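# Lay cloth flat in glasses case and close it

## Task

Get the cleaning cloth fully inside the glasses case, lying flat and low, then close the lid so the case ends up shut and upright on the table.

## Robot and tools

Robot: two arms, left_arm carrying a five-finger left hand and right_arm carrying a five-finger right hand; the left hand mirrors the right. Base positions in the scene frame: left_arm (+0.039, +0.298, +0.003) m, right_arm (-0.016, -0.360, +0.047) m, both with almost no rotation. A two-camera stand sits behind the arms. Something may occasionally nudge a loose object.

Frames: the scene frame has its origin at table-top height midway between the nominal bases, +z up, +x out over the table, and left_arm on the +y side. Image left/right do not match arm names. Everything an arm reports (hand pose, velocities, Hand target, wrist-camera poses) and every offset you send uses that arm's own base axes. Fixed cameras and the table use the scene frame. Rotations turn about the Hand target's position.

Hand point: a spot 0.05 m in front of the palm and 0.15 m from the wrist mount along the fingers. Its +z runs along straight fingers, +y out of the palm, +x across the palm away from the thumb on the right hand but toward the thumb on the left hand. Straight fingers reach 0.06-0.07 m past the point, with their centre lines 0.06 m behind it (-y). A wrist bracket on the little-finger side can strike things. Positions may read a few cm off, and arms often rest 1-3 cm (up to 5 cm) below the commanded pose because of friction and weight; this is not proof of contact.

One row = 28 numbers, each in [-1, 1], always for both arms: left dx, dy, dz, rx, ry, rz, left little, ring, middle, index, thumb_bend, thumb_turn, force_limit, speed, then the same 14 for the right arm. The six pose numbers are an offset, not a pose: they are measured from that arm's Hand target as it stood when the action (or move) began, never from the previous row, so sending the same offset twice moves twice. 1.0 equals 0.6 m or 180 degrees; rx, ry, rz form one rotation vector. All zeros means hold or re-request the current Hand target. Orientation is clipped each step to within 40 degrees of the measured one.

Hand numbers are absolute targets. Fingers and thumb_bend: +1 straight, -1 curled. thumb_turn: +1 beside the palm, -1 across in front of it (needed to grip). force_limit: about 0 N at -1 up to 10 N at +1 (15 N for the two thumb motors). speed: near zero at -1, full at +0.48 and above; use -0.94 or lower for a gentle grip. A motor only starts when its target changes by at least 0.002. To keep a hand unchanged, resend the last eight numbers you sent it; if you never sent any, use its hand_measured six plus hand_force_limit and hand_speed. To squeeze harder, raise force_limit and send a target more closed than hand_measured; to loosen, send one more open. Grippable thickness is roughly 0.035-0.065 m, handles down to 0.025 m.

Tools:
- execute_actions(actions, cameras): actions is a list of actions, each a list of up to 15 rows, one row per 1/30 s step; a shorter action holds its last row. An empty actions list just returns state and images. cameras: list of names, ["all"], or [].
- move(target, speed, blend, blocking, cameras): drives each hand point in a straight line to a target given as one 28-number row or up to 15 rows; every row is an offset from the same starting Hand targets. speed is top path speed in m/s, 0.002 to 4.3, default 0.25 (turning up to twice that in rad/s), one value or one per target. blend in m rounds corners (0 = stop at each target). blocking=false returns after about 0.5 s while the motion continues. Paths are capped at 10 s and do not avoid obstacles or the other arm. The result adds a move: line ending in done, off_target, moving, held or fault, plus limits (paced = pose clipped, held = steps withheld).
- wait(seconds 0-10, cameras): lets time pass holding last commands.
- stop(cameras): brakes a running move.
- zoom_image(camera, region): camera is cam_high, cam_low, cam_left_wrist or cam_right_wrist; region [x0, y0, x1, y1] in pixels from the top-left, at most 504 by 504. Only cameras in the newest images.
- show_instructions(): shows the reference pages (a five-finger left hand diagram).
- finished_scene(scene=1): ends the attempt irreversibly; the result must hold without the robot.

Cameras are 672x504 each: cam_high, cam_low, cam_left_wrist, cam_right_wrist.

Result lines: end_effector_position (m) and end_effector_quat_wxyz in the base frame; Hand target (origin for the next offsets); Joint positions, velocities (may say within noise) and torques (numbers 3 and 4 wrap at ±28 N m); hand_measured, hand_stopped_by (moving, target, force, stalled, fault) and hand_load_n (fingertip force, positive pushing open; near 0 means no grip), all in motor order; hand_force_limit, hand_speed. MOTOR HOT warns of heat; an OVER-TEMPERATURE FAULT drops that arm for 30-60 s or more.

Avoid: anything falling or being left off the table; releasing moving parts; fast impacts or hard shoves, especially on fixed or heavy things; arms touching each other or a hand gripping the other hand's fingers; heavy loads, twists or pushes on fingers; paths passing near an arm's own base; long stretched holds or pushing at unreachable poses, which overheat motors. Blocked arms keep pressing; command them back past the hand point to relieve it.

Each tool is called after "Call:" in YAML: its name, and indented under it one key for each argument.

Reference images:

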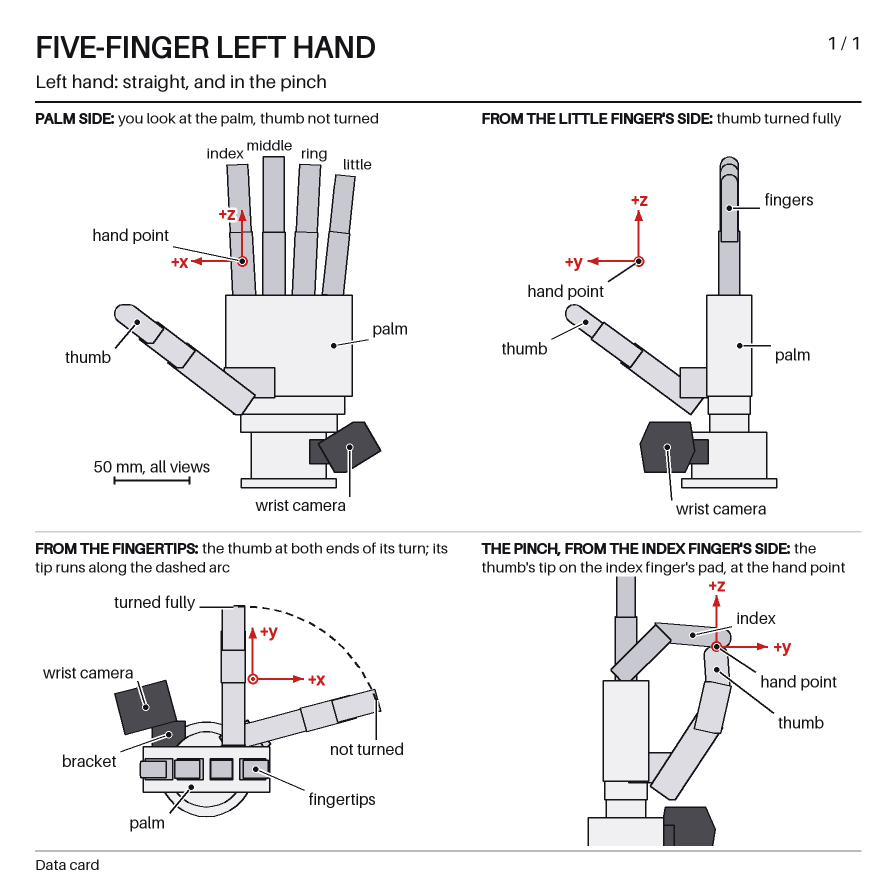

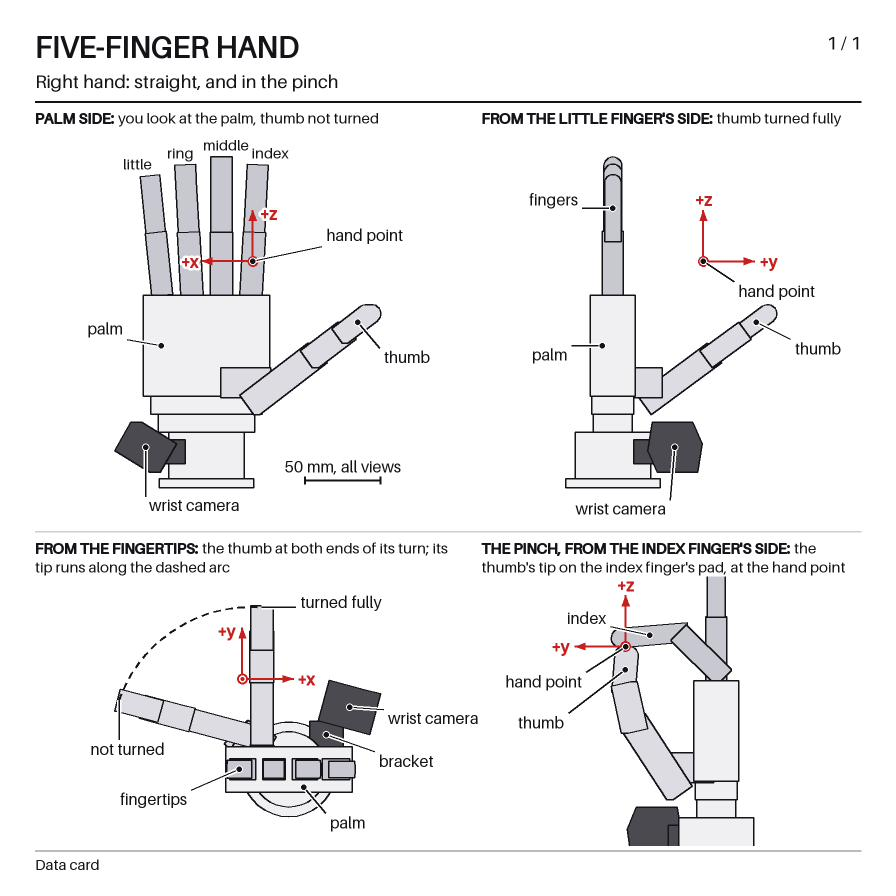

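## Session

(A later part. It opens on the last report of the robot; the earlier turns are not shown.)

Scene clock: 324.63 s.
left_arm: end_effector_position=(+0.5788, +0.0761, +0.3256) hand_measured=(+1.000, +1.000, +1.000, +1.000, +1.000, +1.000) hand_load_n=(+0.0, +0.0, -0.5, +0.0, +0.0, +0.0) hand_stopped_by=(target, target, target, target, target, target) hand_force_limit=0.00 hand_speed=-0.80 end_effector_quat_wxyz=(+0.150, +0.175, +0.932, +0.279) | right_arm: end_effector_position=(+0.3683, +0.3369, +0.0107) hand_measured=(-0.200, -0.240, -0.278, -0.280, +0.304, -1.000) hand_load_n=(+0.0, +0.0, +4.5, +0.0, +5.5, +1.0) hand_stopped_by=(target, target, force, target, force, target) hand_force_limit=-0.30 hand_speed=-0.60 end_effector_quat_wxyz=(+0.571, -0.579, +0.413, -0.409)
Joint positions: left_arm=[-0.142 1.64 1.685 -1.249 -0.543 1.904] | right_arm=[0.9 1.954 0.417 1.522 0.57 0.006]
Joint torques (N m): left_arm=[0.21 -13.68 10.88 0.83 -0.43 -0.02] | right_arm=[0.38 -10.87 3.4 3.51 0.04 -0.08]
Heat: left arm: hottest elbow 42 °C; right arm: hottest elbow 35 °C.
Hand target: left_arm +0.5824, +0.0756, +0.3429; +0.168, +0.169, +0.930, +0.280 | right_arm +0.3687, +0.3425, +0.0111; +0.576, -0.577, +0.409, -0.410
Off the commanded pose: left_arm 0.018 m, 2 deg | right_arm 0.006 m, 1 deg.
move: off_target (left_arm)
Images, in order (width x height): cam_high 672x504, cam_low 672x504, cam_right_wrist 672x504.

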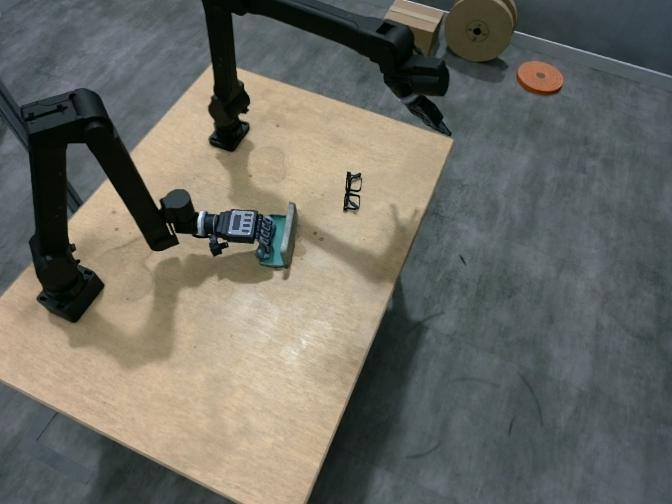

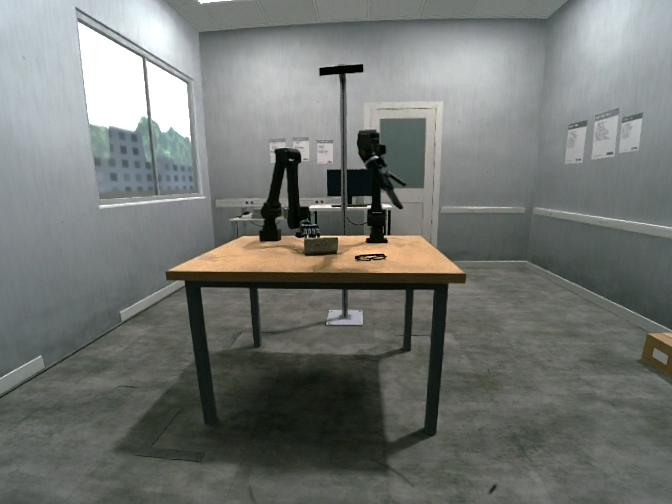

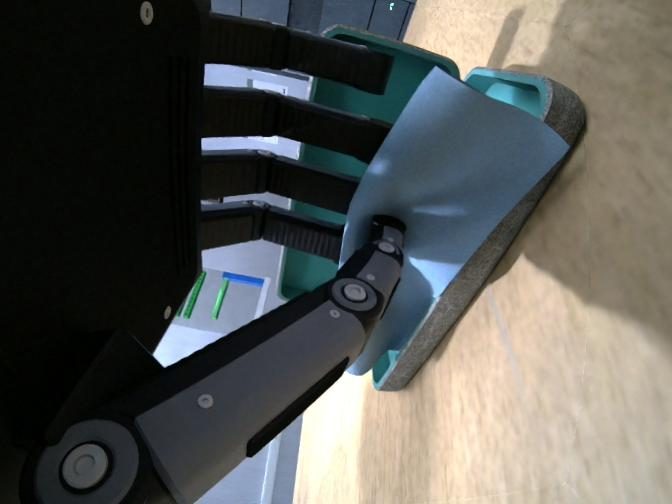

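Call:
move:
  target:
    - [0,0,0,0,0,0,1,1,1,1,1,1,0,-0.8, 0.0,0.0,0.05,0,0,0,-0.2,-0.24,-0.28,-0.28,0.3,-1,-0.3,-0.6]
    - [0,0,0,0,0,0,1,1,1,1,1,1,0,-0.8, 0.024,0.012,0.05,0,0,0,-0.2,-0.24,-0.28,-0.28,0.3,-1,-0.3,-0.6]
  speed: 0.05
  cameras: ["cam_high","cam_low","cam_right_wrist"]

Call:
zoom_image:
  camera: "cam_right_wrist"
  region: [200, 0, 672, 400]

Call:
zoom_image:
  camera: "cam_high"
  region: [210, 160, 330, 280]

Scene clock: 328.97 s.
left_arm: end_effector_position=(+0.5788, +0.0761, +0.3256) hand_measured=(+1.000, +1.000, +1.000, +1.000, +1.000, +1.000) hand_load_n=(+0.0, +0.0, +0.0, +0.0, +0.0, +0.0) hand_stopped_by=(target, target, target, target, target, target) hand_force_limit=0.00 hand_speed=-0.80 end_effector_quat_wxyz=(+0.150, +0.175, +0.932, +0.279) | right_arm: end_effector_position=(+0.3759, +0.3473, +0.0417) hand_measured=(-0.200, -0.240, -0.278, -0.280, +0.304, -1.000) hand_load_n=(+0.0, +0.0, +4.5, +0.0, +5.0, +0.5) hand_stopped_by=(target, target, force, target, force, target) hand_force_limit=-0.30 hand_speed=-0.60 end_effector_quat_wxyz=(+0.579, -0.576, +0.409, -0.406)
Joint positions: left_arm=[-0.142 1.64 1.685 -1.249 -0.543 1.904] | right_arm=[0.895 1.837 0.433 1.406 0.553 0.005]
Joint torques (N m): left_arm=[0.15 -13.68 10.89 0.81 -0.43 -0.02] | right_arm=[-1.14 -11.87 5.38 2.03 -0.09 -0.09]
Heat: left arm: hottest elbow 42 °C; right arm: hottest elbow 35 °C.
Hand target: left_arm +0.5824, +0.0756, +0.3429; +0.168, +0.169, +0.930, +0.280 | right_arm +0.3832, +0.3499, +0.0413; +0.577, -0.576, +0.409, -0.410
Off the commanded pose: left_arm 0.018 m, 2 deg | right_arm 0.008 m, 1 deg.
move: off_target (left_arm)
Images, in order (width x height): cam_high 672x504, cam_low 672x504, cam_right_wrist 672x504.

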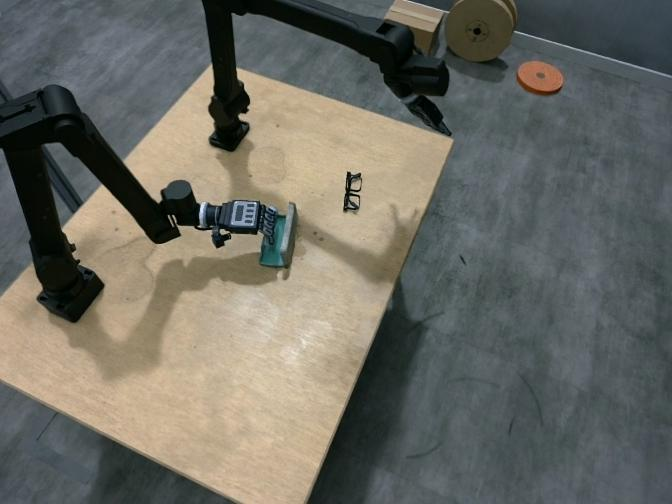

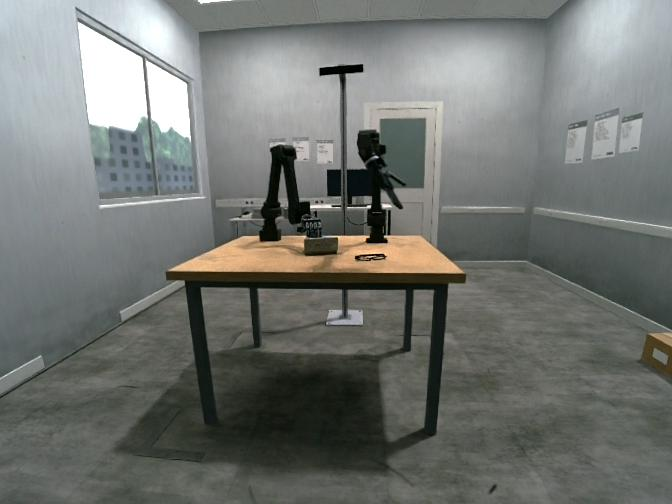

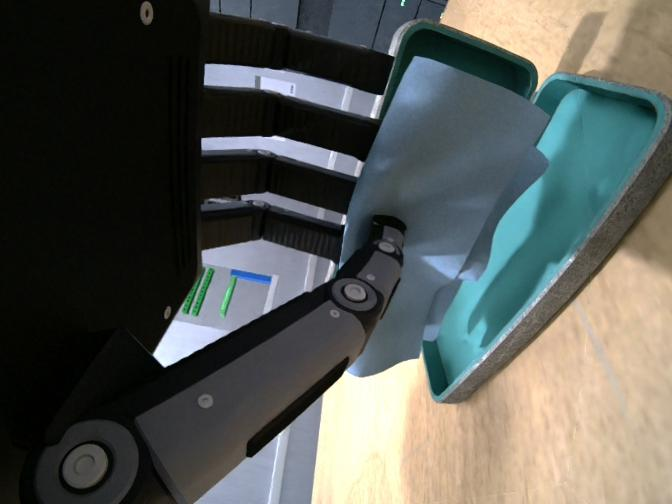

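Scaled by 1.068 from the camera's 672x504 image, which has a finer 960x720 frame.

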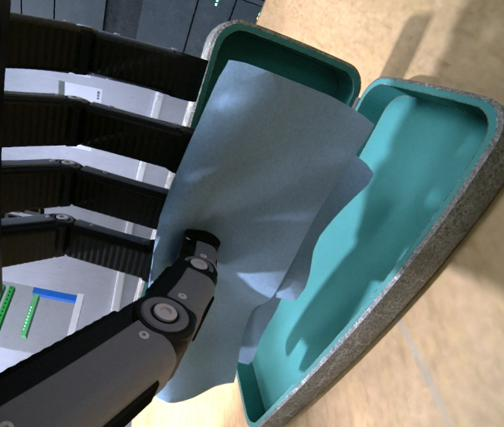

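Scaled by 4.200 from the camera's 672x504 image, which has a finer 960x720 frame.

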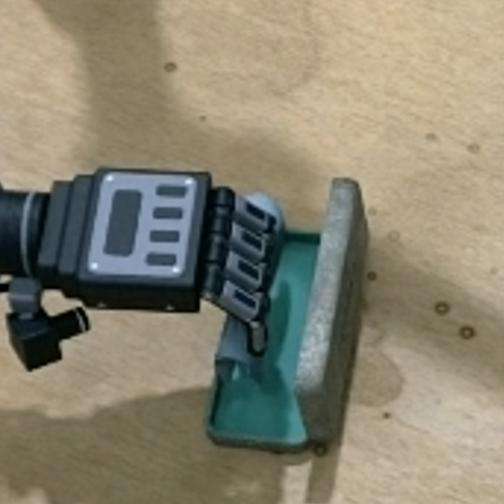

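Call:
move:
  target:
    - [0,0,0,0,0,0,1,1,1,1,1,1,0,-0.8, 0.006,0.0,0.0,0,0,0.02,-0.2,-0.24,-0.28,-0.28,0.3,-1,-0.3,-0.6]
    - [0,0,0,0,0,0,1,1,1,1,1,1,0,-0.8, 0.006,0.0,-0.054,0,0,0.02,-0.2,-0.24,-0.28,-0.28,0.3,-1,-0.3,-0.6]
  speed: 0.05
  cameras: ["cam_high","cam_low","cam_right_wrist"]

Call:
zoom_image:
  camera: "cam_right_wrist"
  region: [200, 0, 672, 400]

Call:
zoom_image:
  camera: "cam_high"
  region: [210, 160, 330, 280]

Scene clock: 333.57 s.
left_arm: end_effector_position=(+0.5788, +0.0761, +0.3256) hand_measured=(+1.000, +1.000, +1.000, +1.000, +1.000, +1.000) hand_load_n=(+0.0, +0.0, +0.0, +0.0, +0.0, +0.0) hand_stopped_by=(target, target, target, target, target, target) hand_force_limit=0.00 hand_speed=-0.80 end_effector_quat_wxyz=(+0.150, +0.175, +0.932, +0.279) | right_arm: end_effector_position=(+0.3795, +0.3475, +0.0064) hand_measured=(-0.200, -0.240, -0.278, -0.280, +0.304, -1.000) hand_load_n=(+0.0, +0.0, +4.5, +0.0, +5.0, +0.5) hand_stopped_by=(target, target, force, target, force, target) hand_force_limit=-0.30 hand_speed=-0.60 end_effector_quat_wxyz=(+0.584, -0.597, +0.392, -0.387)
Joint positions: left_arm=[-0.142 1.64 1.685 -1.249 -0.543 1.904] | right_arm=[0.851 1.967 0.447 1.498 0.447 0.005]
Joint torques (N m): left_arm=[0.21 -13.68 10.89 0.83 -0.43 -0.02] | right_arm=[-0.62 -11.16 4.23 3.63 -0.09 -0.04]
Heat: left arm: hottest elbow 42 °C; right arm: hottest elbow 34 °C.
Hand target: left_arm +0.5824, +0.0756, +0.3429; +0.168, +0.169, +0.930, +0.280 | right_arm +0.3866, +0.3500, +0.0088; +0.589, -0.589, +0.390, -0.392
Off the commanded pose: left_arm 0.018 m, 2 deg | right_arm 0.008 m, 1 deg.
move: off_target (left_arm)
Images, in order (width x height): cam_high 672x504, cam_low 672x504, cam_right_wrist 672x504.

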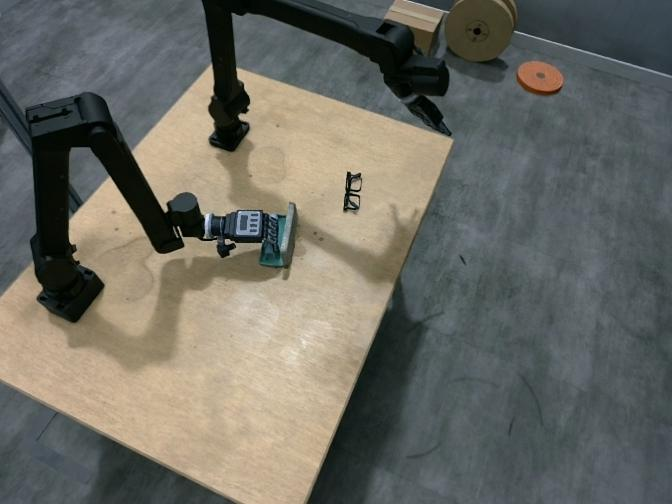

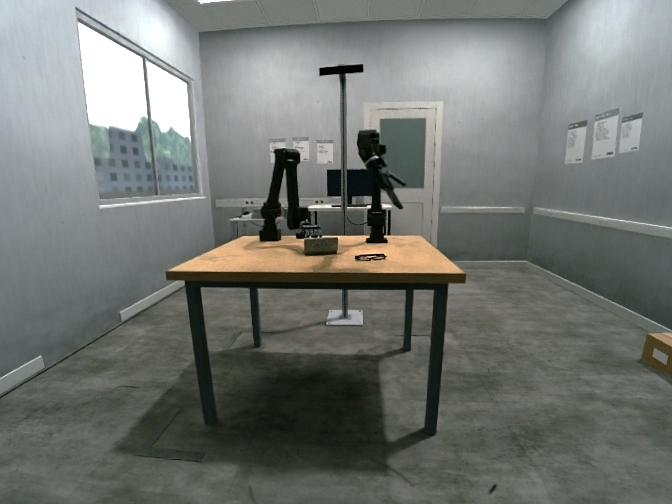

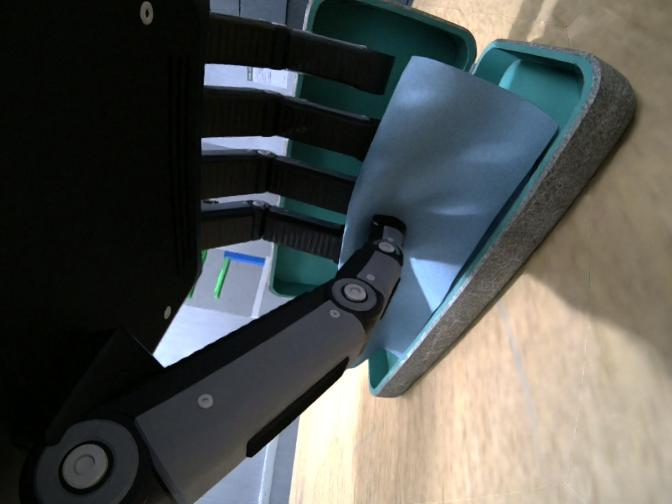

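Scaled by 1.068 from the camera's 672x504 image, which has a finer 960x720 frame.

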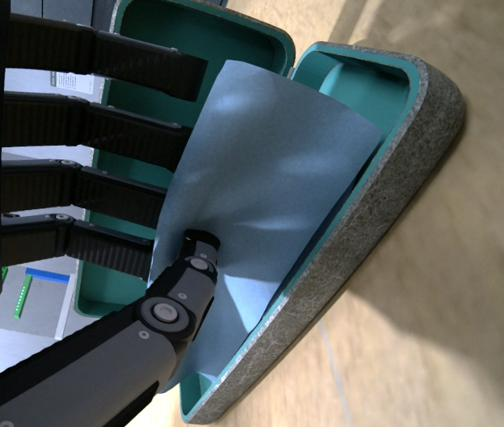

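Scaled by 4.200 from the camera's 672x504 image, which has a finer 960x720 frame.

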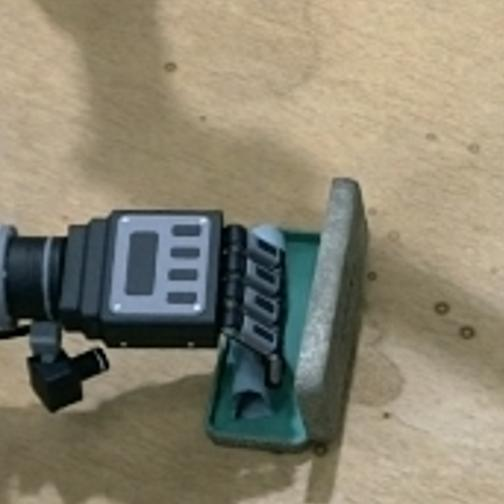

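Call:
move:
  target: [0,0,0,0,0,0,1,1,1,1,1,1,0,-0.8, -0.0225,-0.008,-0.008,-0.0552,0.1275,0,-0.2,-0.24,-0.28,-0.28,0.3,-1,-0.3,-0.6]
  speed: 0.05
  cameras: ["cam_high","cam_low","cam_right_wrist"]

Call:
zoom_image:
  camera: "cam_right_wrist"
  region: [200, 0, 672, 400]

Call:
zoom_image:
  camera: "cam_high"
  region: [210, 160, 330, 280]

Scene clock: 346.80 s.
left_arm: end_effector_position=(+0.5788, +0.0761, +0.3256) hand_measured=(+1.000, +1.000, +1.000, +1.000, +1.000, +1.000) hand_load_n=(+0.0, +0.0, +0.0, +0.0, +0.0, +0.0) hand_stopped_by=(target, target, target, target, target, target) hand_force_limit=0.00 hand_speed=-0.80 end_effector_quat_wxyz=(+0.150, +0.175, +0.932, +0.279) | right_arm: end_effector_position=(+0.3618, +0.3373, -0.0065) hand_measured=(-0.200, -0.240, -0.278, -0.280, +0.304, -1.000) hand_load_n=(+0.0, +0.0, +5.0, +0.0, +5.5, +0.5) hand_stopped_by=(target, target, force, target, force, target) hand_force_limit=-0.30 hand_speed=-0.60 end_effector_quat_wxyz=(-0.439, +0.712, -0.460, +0.299)
Joint positions: left_arm=[-0.142 1.64 1.685 -1.249 -0.543 1.904] | right_arm=[0.819 1.608 0.519 0.601 0.375 0.168]
Joint torques (N m): left_arm=[0.21 -13.74 10.89 0.83 -0.43 -0.02] | right_arm=[-1.32 -11.81 9.42 1.8 0.01 0.09]
Heat: left arm: hottest elbow 42 °C; right arm: hottest elbow 34 °C.
Hand target: left_arm +0.5824, +0.0756, +0.3429; +0.168, +0.169, +0.930, +0.280 | right_arm +0.3731, +0.3452, +0.0039; -0.447, +0.704, -0.464, +0.299
Off the commanded pose: left_arm 0.018 m, 2 deg | right_arm 0.017 m, 1 deg.
move: off_target (left_arm, right_arm)
Images, in order (width x height): cam_high 672x504, cam_low 672x504, cam_right_wrist 672x504.

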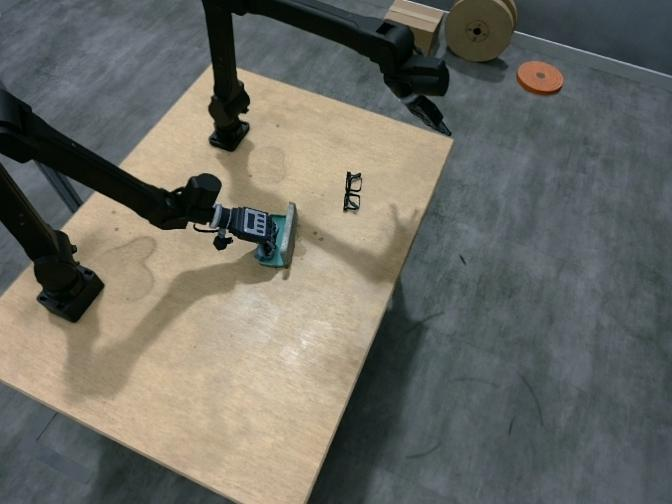

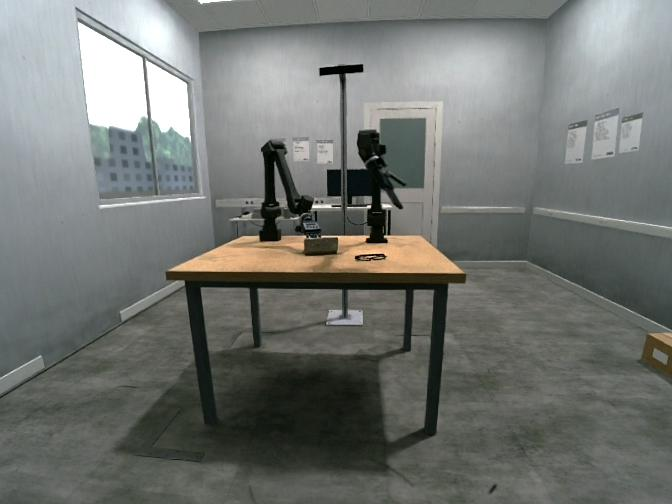

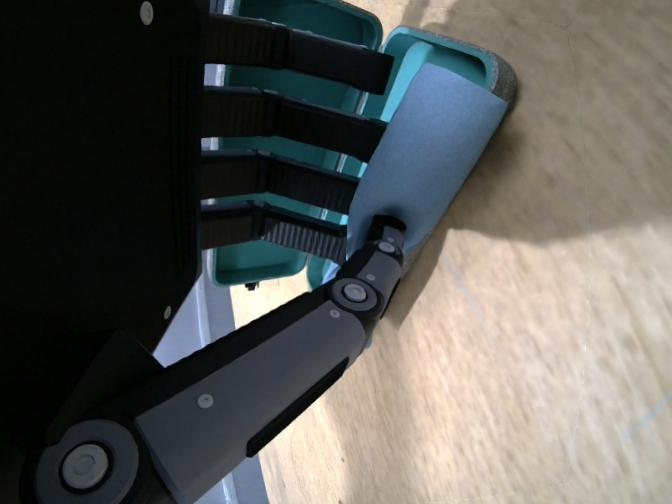

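Scaled by 1.068 from the camera's 672x504 image, which has a finer 960x720 frame.

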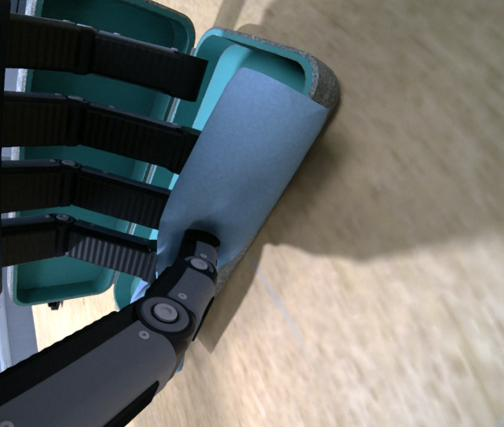

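Scaled by 4.200 from the camera's 672x504 image, which has a finer 960x720 frame.

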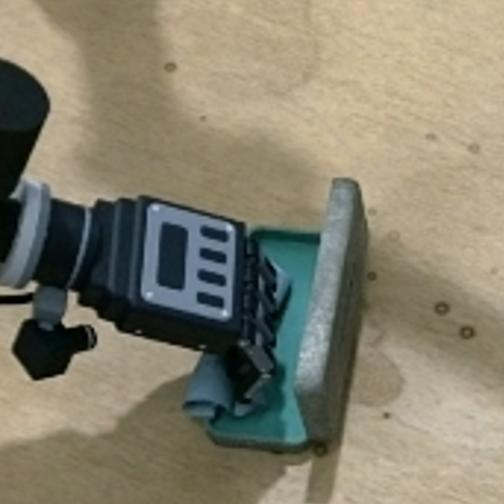

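Call:
move:
  target:
    - [0,0,0,0,0,0,1,1,1,1,1,1,0,-0.8, 0.0,0.0,0.045,0,0,0,-0.2,-0.24,-0.28,-0.28,0.3,-1,-0.3,-0.6]
    - [0,0,0,0,0,0,1,1,1,1,1,1,0,-0.8, 0.02,0.012,0.045,0.022,-0.051,0,-0.2,-0.24,-0.28,-0.28,0.3,-1,-0.3,-0.6]
  speed: 0.05
  cameras: ["cam_high","cam_low","cam_right_wrist"]

Call:
zoom_image:
  camera: "cam_right_wrist"
  region: [200, 0, 672, 400]

Call:
zoom_image:
  camera: "cam_high"
  region: [210, 160, 330, 280]

Scene clock: 352.50 s.
left_arm: end_effector_position=(+0.5788, +0.0761, +0.3256) hand_measured=(+1.000, +1.000, +1.000, +1.000, +1.000, +1.000) hand_load_n=(+0.0, +0.0, +0.0, +0.0, +0.0, +0.0) hand_stopped_by=(target, target, target, target, target, target) hand_force_limit=0.00 hand_speed=-0.80 end_effector_quat_wxyz=(+0.150, +0.175, +0.932, +0.279) | right_arm: end_effector_position=(+0.3876, +0.3518, +0.0359) hand_measured=(-0.200, -0.240, -0.278, -0.280, +0.304, -1.000) hand_load_n=(+0.0, +0.0, +4.5, +0.0, +5.0, +0.5) hand_stopped_by=(target, target, force, target, force, target) hand_force_limit=-0.30 hand_speed=-0.60 end_effector_quat_wxyz=(-0.507, +0.659, -0.442, +0.336)
Joint positions: left_arm=[-0.142 1.64 1.685 -1.249 -0.543 1.904] | right_arm=[0.819 1.618 0.519 0.813 0.409 0.121]
Joint torques (N m): left_arm=[0.21 -13.63 10.89 0.81 -0.43 -0.02] | right_arm=[0.56 -10.4 6.37 3.75 0.13 -0.05]
Heat: left arm: hottest elbow 42 °C; right arm: hottest elbow 33 °C.
Hand target: left_arm +0.5824, +0.0756, +0.3429; +0.168, +0.169, +0.930, +0.280 | right_arm +0.3850, +0.3523, +0.0308; -0.507, +0.662, -0.437, +0.338
Off the commanded pose: left_arm 0.018 m, 2 deg | right_arm 0.006 m, 1 deg.
move: off_target (left_arm)
Images, in order (width x height): cam_high 672x504, cam_low 672x504, cam_right_wrist 672x504.

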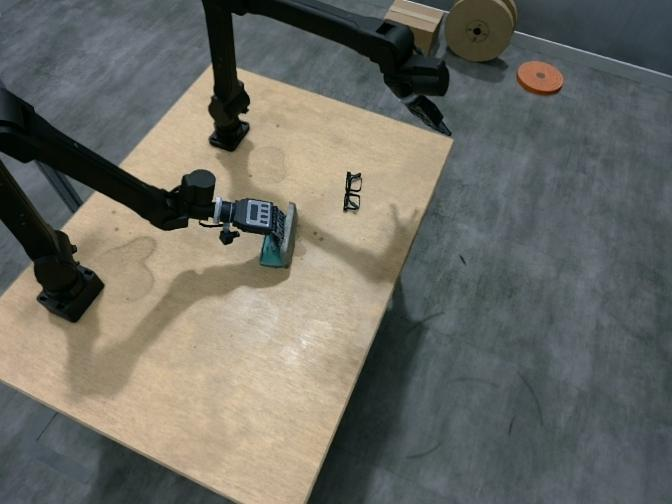

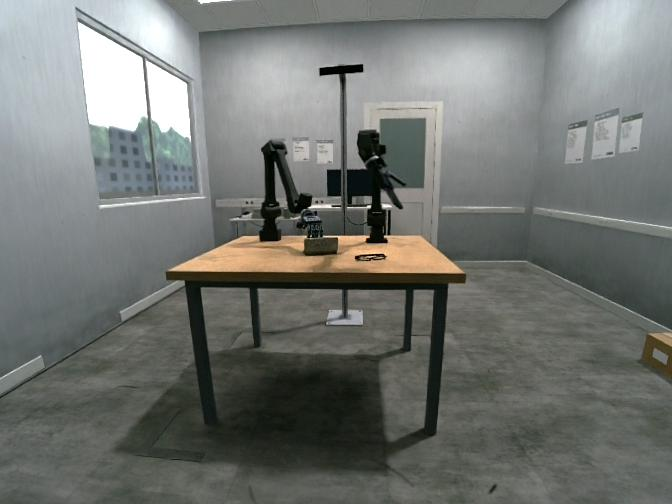

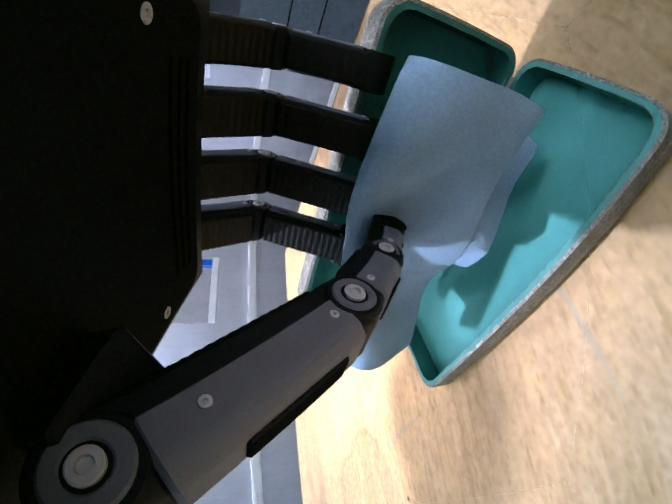

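Scaled by 1.068 from the camera's 672x504 image, which has a finer 960x720 frame.

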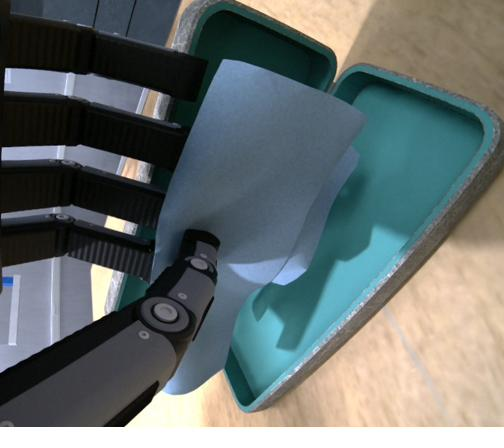

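Scaled by 4.200 from the camera's 672x504 image, which has a finer 960x720 frame.

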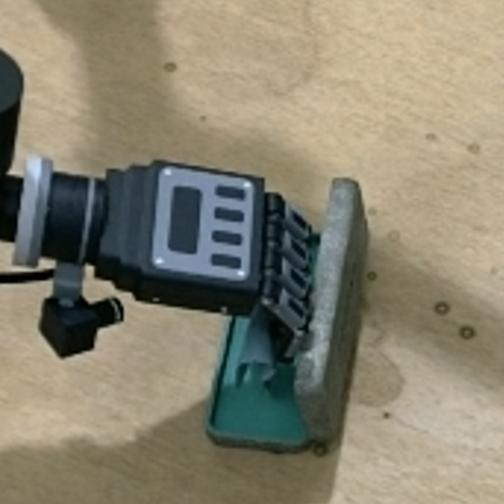

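Call:
move:
  target: [0,0,0,0,0,0,1,1,1,1,1,1,0,-0.8, -0.018,-0.013,-0.01,0,0,0,-0.2,-0.24,-0.28,-0.28,0.3,-1,-0.3,-0.6]
  speed: 0.05
  cameras: ["cam_right_wrist"]

Scene clock: 355.73 s.
left_arm: end_effector_position=(+0.5788, +0.0761, +0.3256) hand_measured=(+1.000, +1.000, +1.000, +1.000, +1.000, +1.000) hand_load_n=(+0.0, +0.0, +0.0, +0.0, +0.0, +0.0) hand_stopped_by=(target, target, target, target, target, target) hand_force_limit=0.00 hand_speed=-0.80 end_effector_quat_wxyz=(+0.150, +0.175, +0.932, +0.279) | right_arm: end_effector_position=(+0.3776, +0.3431, +0.0294) hand_measured=(-0.200, -0.240, -0.278, -0.280, +0.304, -1.000) hand_load_n=(+0.0, +0.0, +4.5, +0.0, +5.0, +1.0) hand_stopped_by=(target, target, force, target, force, target) hand_force_limit=-0.30 hand_speed=-0.60 end_effector_quat_wxyz=(-0.506, +0.659, -0.442, +0.338)
Joint positions: left_arm=[-0.142 1.64 1.685 -1.249 -0.543 1.904] | right_arm=[0.825 1.618 0.481 0.849 0.417 0.121]
Joint torques (N m): left_arm=[0.15 -13.68 10.91 0.81 -0.43 -0.02] | right_arm=[0.26 -10.23 5.87 3.73 0.16 -0.05]
Heat: left arm: hottest elbow 42 °C; right arm: hottest elbow 33 °C.
Hand target: left_arm +0.5824, +0.0756, +0.3429; +0.168, +0.169, +0.930, +0.280 | right_arm +0.3743, +0.3444, +0.0249; -0.507, +0.662, -0.437, +0.338
Off the commanded pose: left_arm 0.018 m, 2 deg | right_arm 0.006 m, 1 deg.
move: off_target (left_arm)
Images, in order (width x height): cam_right_wrist 672x504.

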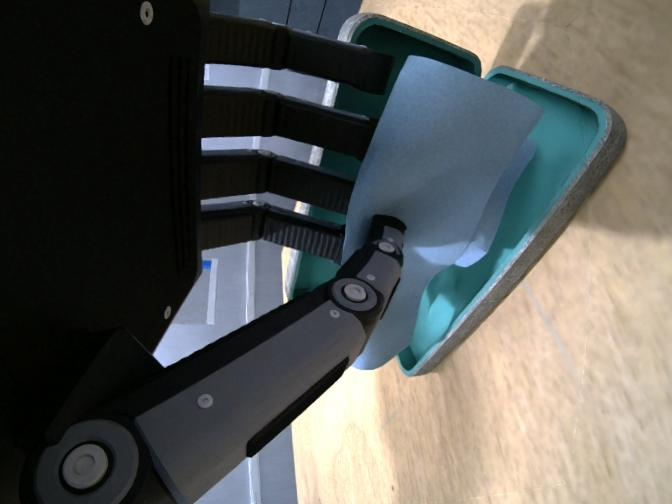

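Call:
move:
  target: [0,0,0,0,0,0,1,1,1,1,1,1,0,-0.8, 0.004,0.0,-0.036,0,0,0,-0.2,-0.24,-0.28,-0.28,0.3,-1,-0.3,-0.6]
  speed: 0.05
  cameras: ["cam_high","cam_right_wrist"]

Call:
zoom_image:
  camera: "cam_right_wrist"
  region: [200, 0, 672, 400]

Call:
zoom_image:
  camera: "cam_high"
  region: [210, 160, 330, 280]

Scene clock: 357.93 s.
left_arm: end_effector_position=(+0.5788, +0.0761, +0.3256) hand_measured=(+1.000, +1.000, +1.000, +1.000, +1.000, +1.000) hand_load_n=(+0.0, +0.0, +0.0, +0.0, +0.0, +0.0) hand_stopped_by=(target, target, target, target, target, target) hand_force_limit=0.00 hand_speed=-0.80 end_effector_quat_wxyz=(+0.150, +0.175, +0.932, +0.279) | right_arm: end_effector_position=(+0.3785, +0.3444, +0.0073) hand_measured=(-0.200, -0.240, -0.278, -0.280, +0.304, -1.000) hand_load_n=(+0.0, +0.0, +4.5, +0.0, +5.0, +1.0) hand_stopped_by=(target, target, force, target, force, target) hand_force_limit=-0.30 hand_speed=-0.60 end_effector_quat_wxyz=(-0.506, +0.660, -0.441, +0.337)
Joint positions: left_arm=[-0.142 1.64 1.685 -1.249 -0.543 1.904] | right_arm=[0.825 1.707 0.481 0.938 0.416 0.121]
Joint torques (N m): left_arm=[0.21 -13.68 10.89 0.83 -0.43 -0.01] | right_arm=[0.09 -10.7 5.2 3.67 -0.01 -0.05]
Heat: left arm: hottest elbow 42 °C; right arm: hottest elbow 33 °C.
Hand target: left_arm +0.5824, +0.0756, +0.3429; +0.168, +0.169, +0.930, +0.280 | right_arm +0.3767, +0.3445, +0.0033; -0.507, +0.662, -0.437, +0.338
Off the commanded pose: left_arm 0.018 m, 2 deg | right_arm 0.004 m, 1 deg.
move: off_target (left_arm)
Images, in order (width x height): cam_high 672x504, cam_right_wrist 672x504.

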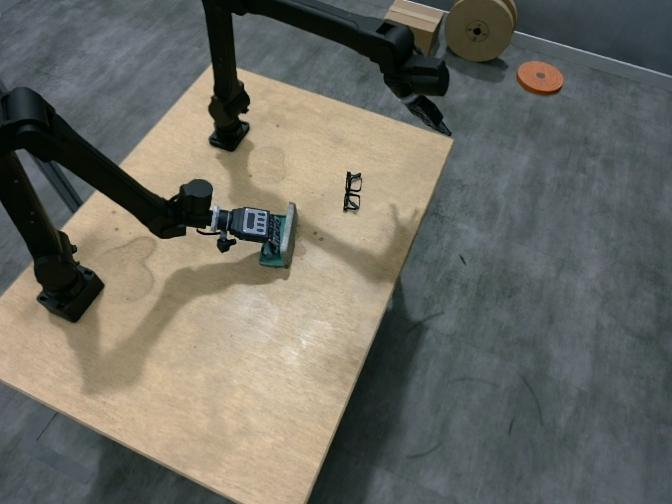

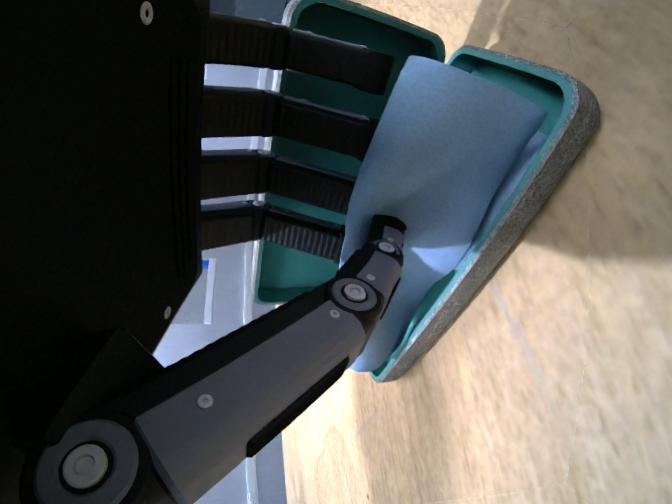

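Scaled by 1.068 from the camera's 672x504 image, which has a finer 960x720 frame.

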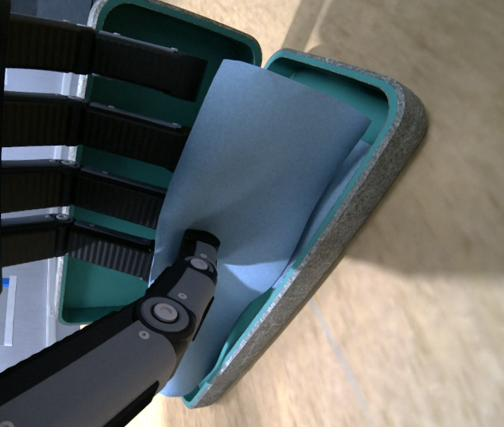

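Scaled by 4.200 from the camera's 672x504 image, which has a finer 960x720 frame.

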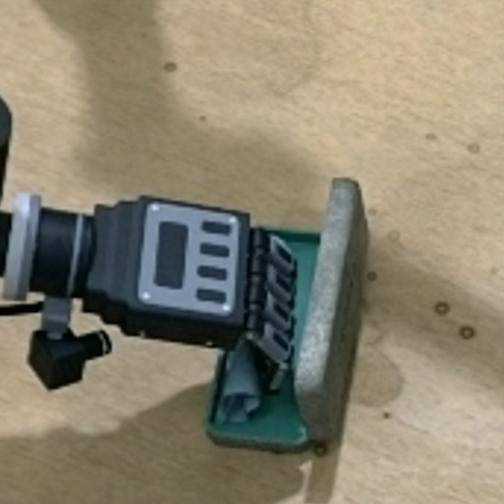

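Call:
move:
  target:
    - [0,0,0,0,0,0,1,1,1,1,1,1,0,-0.8, 0.0,0.0,-0.012,0,0,0,-0.2,-0.24,-0.28,-0.28,0.3,-1,-0.3,-0.6]
    - [0,0,0,0,0,0,1,1,1,1,1,1,0,-0.8, 0.0,0.0,-0.012,0,0,0,0.05,0.05,0.05,0.05,0.4,-1,-0.3,-0.5]
  speed: 0.05
  cameras: ["cam_high","cam_right_wrist"]

Call:
zoom_image:
  camera: "cam_right_wrist"
  region: [200, 0, 672, 400]

Call:
zoom_image:
  camera: "cam_high"
  region: [210, 160, 330, 280]

Scene clock: 368.83 s.
left_arm: end_effector_position=(+0.5788, +0.0761, +0.3256) hand_measured=(+1.000, +1.000, +1.000, +1.000, +1.000, +1.000) hand_load_n=(+0.0, +0.0, +0.0, +0.0, +0.0, +0.0) hand_stopped_by=(target, target, target, target, target, target) hand_force_limit=0.00 hand_speed=-0.80 end_effector_quat_wxyz=(+0.150, +0.175, +0.932, +0.279) | right_arm: end_effector_position=(+0.3787, +0.3448, +0.0009) hand_measured=(+0.050, +0.050, +0.050, +0.050, +0.400, -1.000) hand_load_n=(+0.0, +0.0, +0.0, +0.0, +0.0, +0.0) hand_stopped_by=(target, target, target, target, target, target) hand_force_limit=-0.30 hand_speed=-0.50 end_effector_quat_wxyz=(-0.507, +0.659, -0.441, +0.337)
Joint positions: left_arm=[-0.142 1.64 1.685 -1.249 -0.543 1.904] | right_arm=[0.825 1.735 0.481 0.969 0.415 0.121]
Joint torques (N m): left_arm=[0.21 -13.68 10.89 0.83 -0.43 -0.01] | right_arm=[0.09 -10.99 4.85 3.52 0 -0.06]
Heat: left arm: hottest elbow 42 °C; right arm: hottest elbow 33 °C.
Hand target: left_arm +0.5824, +0.0756, +0.3429; +0.168, +0.169, +0.930, +0.280 | right_arm +0.3767, +0.3445, -0.0038; -0.507, +0.662, -0.437, +0.338
Off the commanded pose: left_arm 0.018 m, 2 deg | right_arm 0.005 m, 1 deg.
move: off_target (left_arm)
Images, in order (width x height): cam_high 672x504, cam_right_wrist 672x504.

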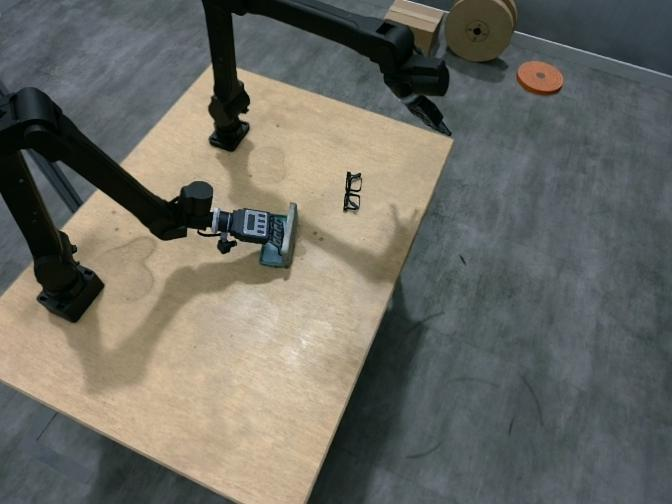

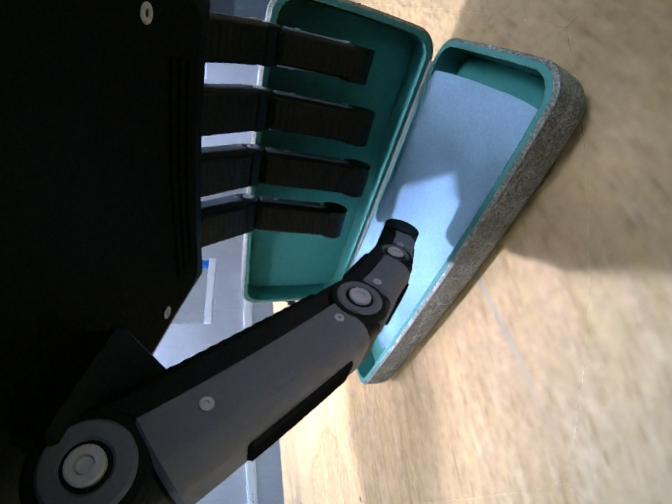

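Scaled by 1.068 from the camera's 672x504 image, which has a finer 960x720 frame.

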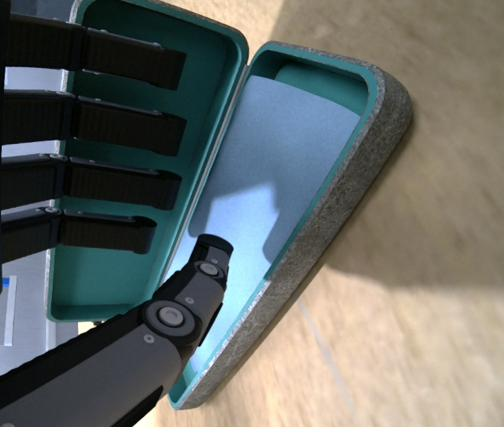

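Scaled by 4.200 from the camera's 672x504 image, which has a finer 960x720 frame.

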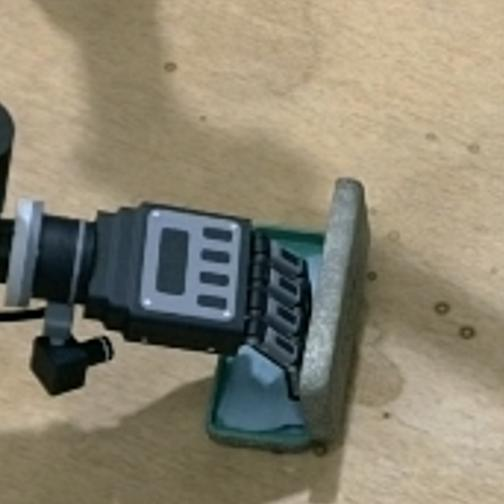

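Call:
move:
  target:
    - [0,0,0,0,0,0,1,1,1,1,1,1,0,-0.8, -0.02,-0.006,0.02,0,0,0,0.05,0.05,0.05,0.05,0.4,-1,-0.3,-0.5]
    - [0,0,0,0,0,0,1,1,1,1,1,1,0,-0.8, -0.04,-0.012,0.16,0,0,0,0.05,0.05,0.05,0.05,0.4,-1,-0.3,-0.5]
  speed: 0.08
  blend: 0.01
  cameras: ["cam_high","cam_low","cam_right_wrist"]

Call:
zoom_image:
  camera: "cam_right_wrist"
  region: [200, 0, 672, 400]

Call:
zoom_image:
  camera: "cam_high"
  region: [210, 160, 330, 280]

Call:
zoom_image:
  camera: "cam_low"
  region: [280, 190, 370, 265]

Scene clock: 374.13 s.
left_arm: end_effector_position=(+0.5788, +0.0761, +0.3256) hand_measured=(+1.000, +1.000, +1.000, +1.000, +1.000, +1.000) hand_load_n=(+0.0, +0.0, +0.0, +0.0, +0.0, +0.0) hand_stopped_by=(target, target, target, target, target, target) hand_force_limit=0.00 hand_speed=-0.80 end_effector_quat_wxyz=(+0.150, +0.175, +0.932, +0.279) | right_arm: end_effector_position=(+0.3516, +0.3303, +0.0858) hand_measured=(+0.050, +0.050, +0.050, +0.050, +0.400, -1.000) hand_load_n=(+0.0, +0.0, +0.0, +0.0, +0.0, +0.0) hand_stopped_by=(target, target, target, target, target, target) hand_force_limit=-0.30 hand_speed=-0.50 end_effector_quat_wxyz=(-0.503, +0.663, -0.438, +0.340)
Joint positions: left_arm=[-0.142 1.64 1.685 -1.249 -0.543 1.904] | right_arm=[0.86 1.344 0.45 0.597 0.45 0.121]
Joint torques (N m): left_arm=[0.21 -13.68 10.89 0.83 -0.43 -0.02] | right_arm=[0.38 -8.94 10 2.06 0.12 0.06]
Heat: left arm: hottest elbow 42 °C; right arm: hottest elbow 33 °C.
Hand target: left_arm +0.5824, +0.0756, +0.3429; +0.168, +0.169, +0.930, +0.280 | right_arm +0.3527, +0.3373, +0.0920; -0.507, +0.662, -0.437, +0.338
Off the commanded pose: left_arm 0.018 m, 2 deg | right_arm 0.010 m, 1 deg.
move: off_target (left_arm); blend cut to 0.0086 m at target 1
Images, in order (width x height): cam_high 672x504, cam_low 672x504, cam_right_wrist 672x504.

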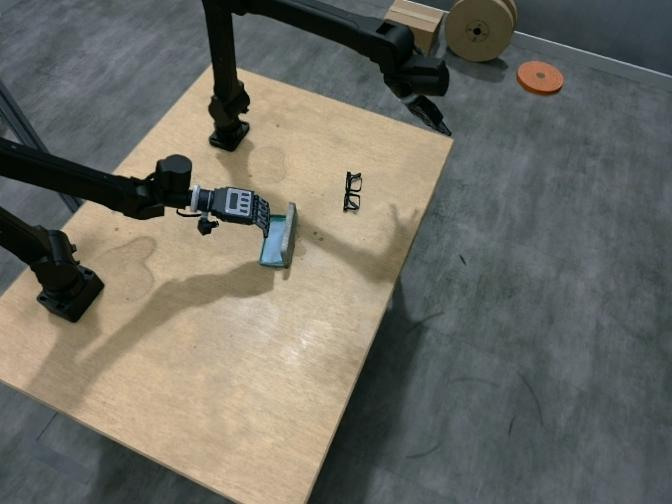

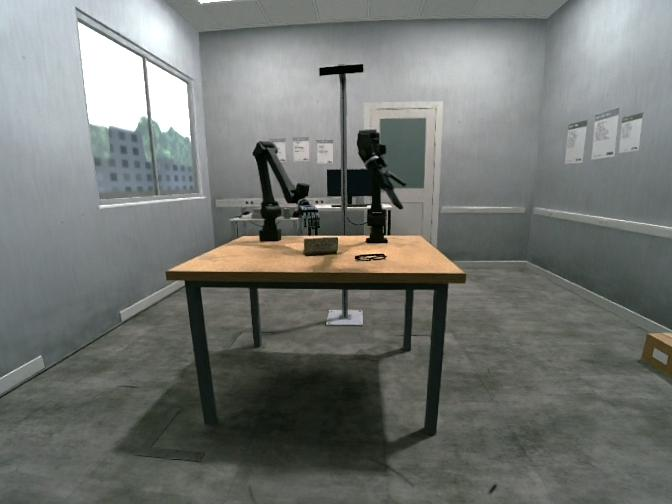

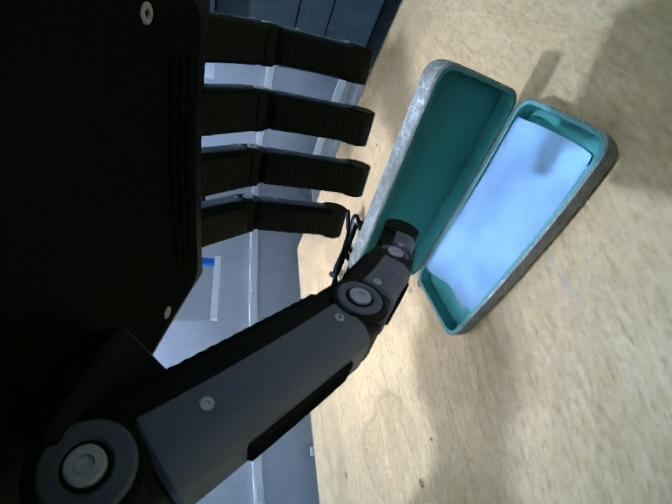

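Scaled by 1.068 from the camera's 672x504 image, which has a finer 960x720 frame.

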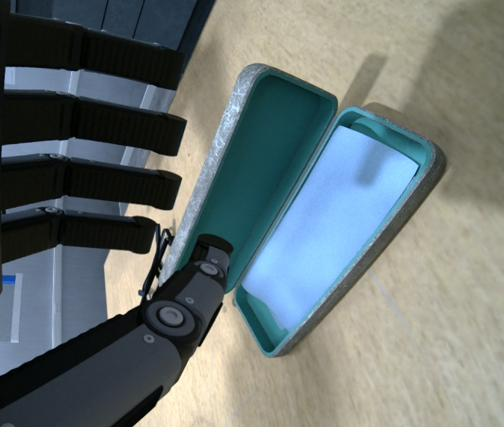

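Scaled by 4.200 from the camera's 672x504 image, which has a finer 960x720 frame.

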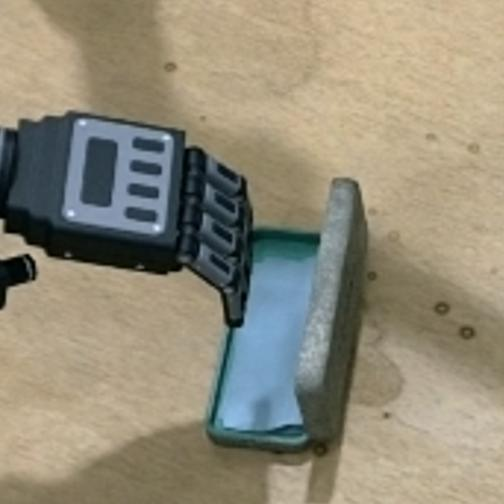

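Scaled by 5.600 from the camera's 672x504 image, which has a finer 960x720 frame.

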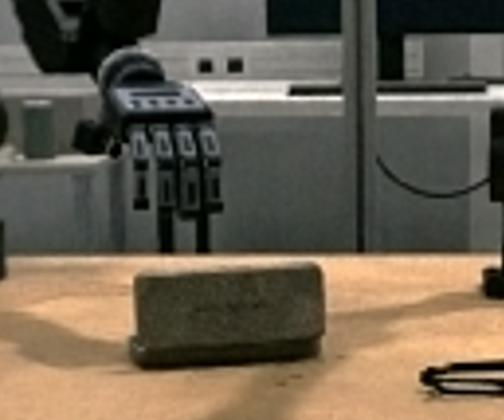

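Call:
zoom_image:
  camera: "cam_right_wrist"
  region: [400, 40, 640, 350]

Scaled by 1.626 from the camera's 672x504 image, which has a finer 960x720 frame.

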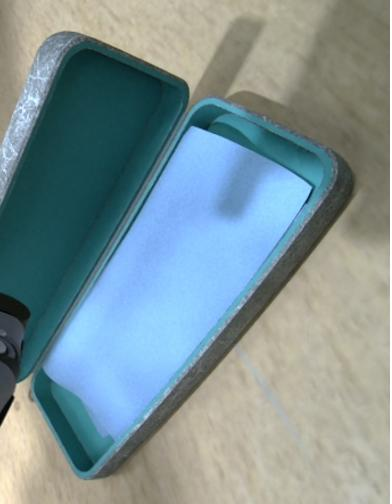

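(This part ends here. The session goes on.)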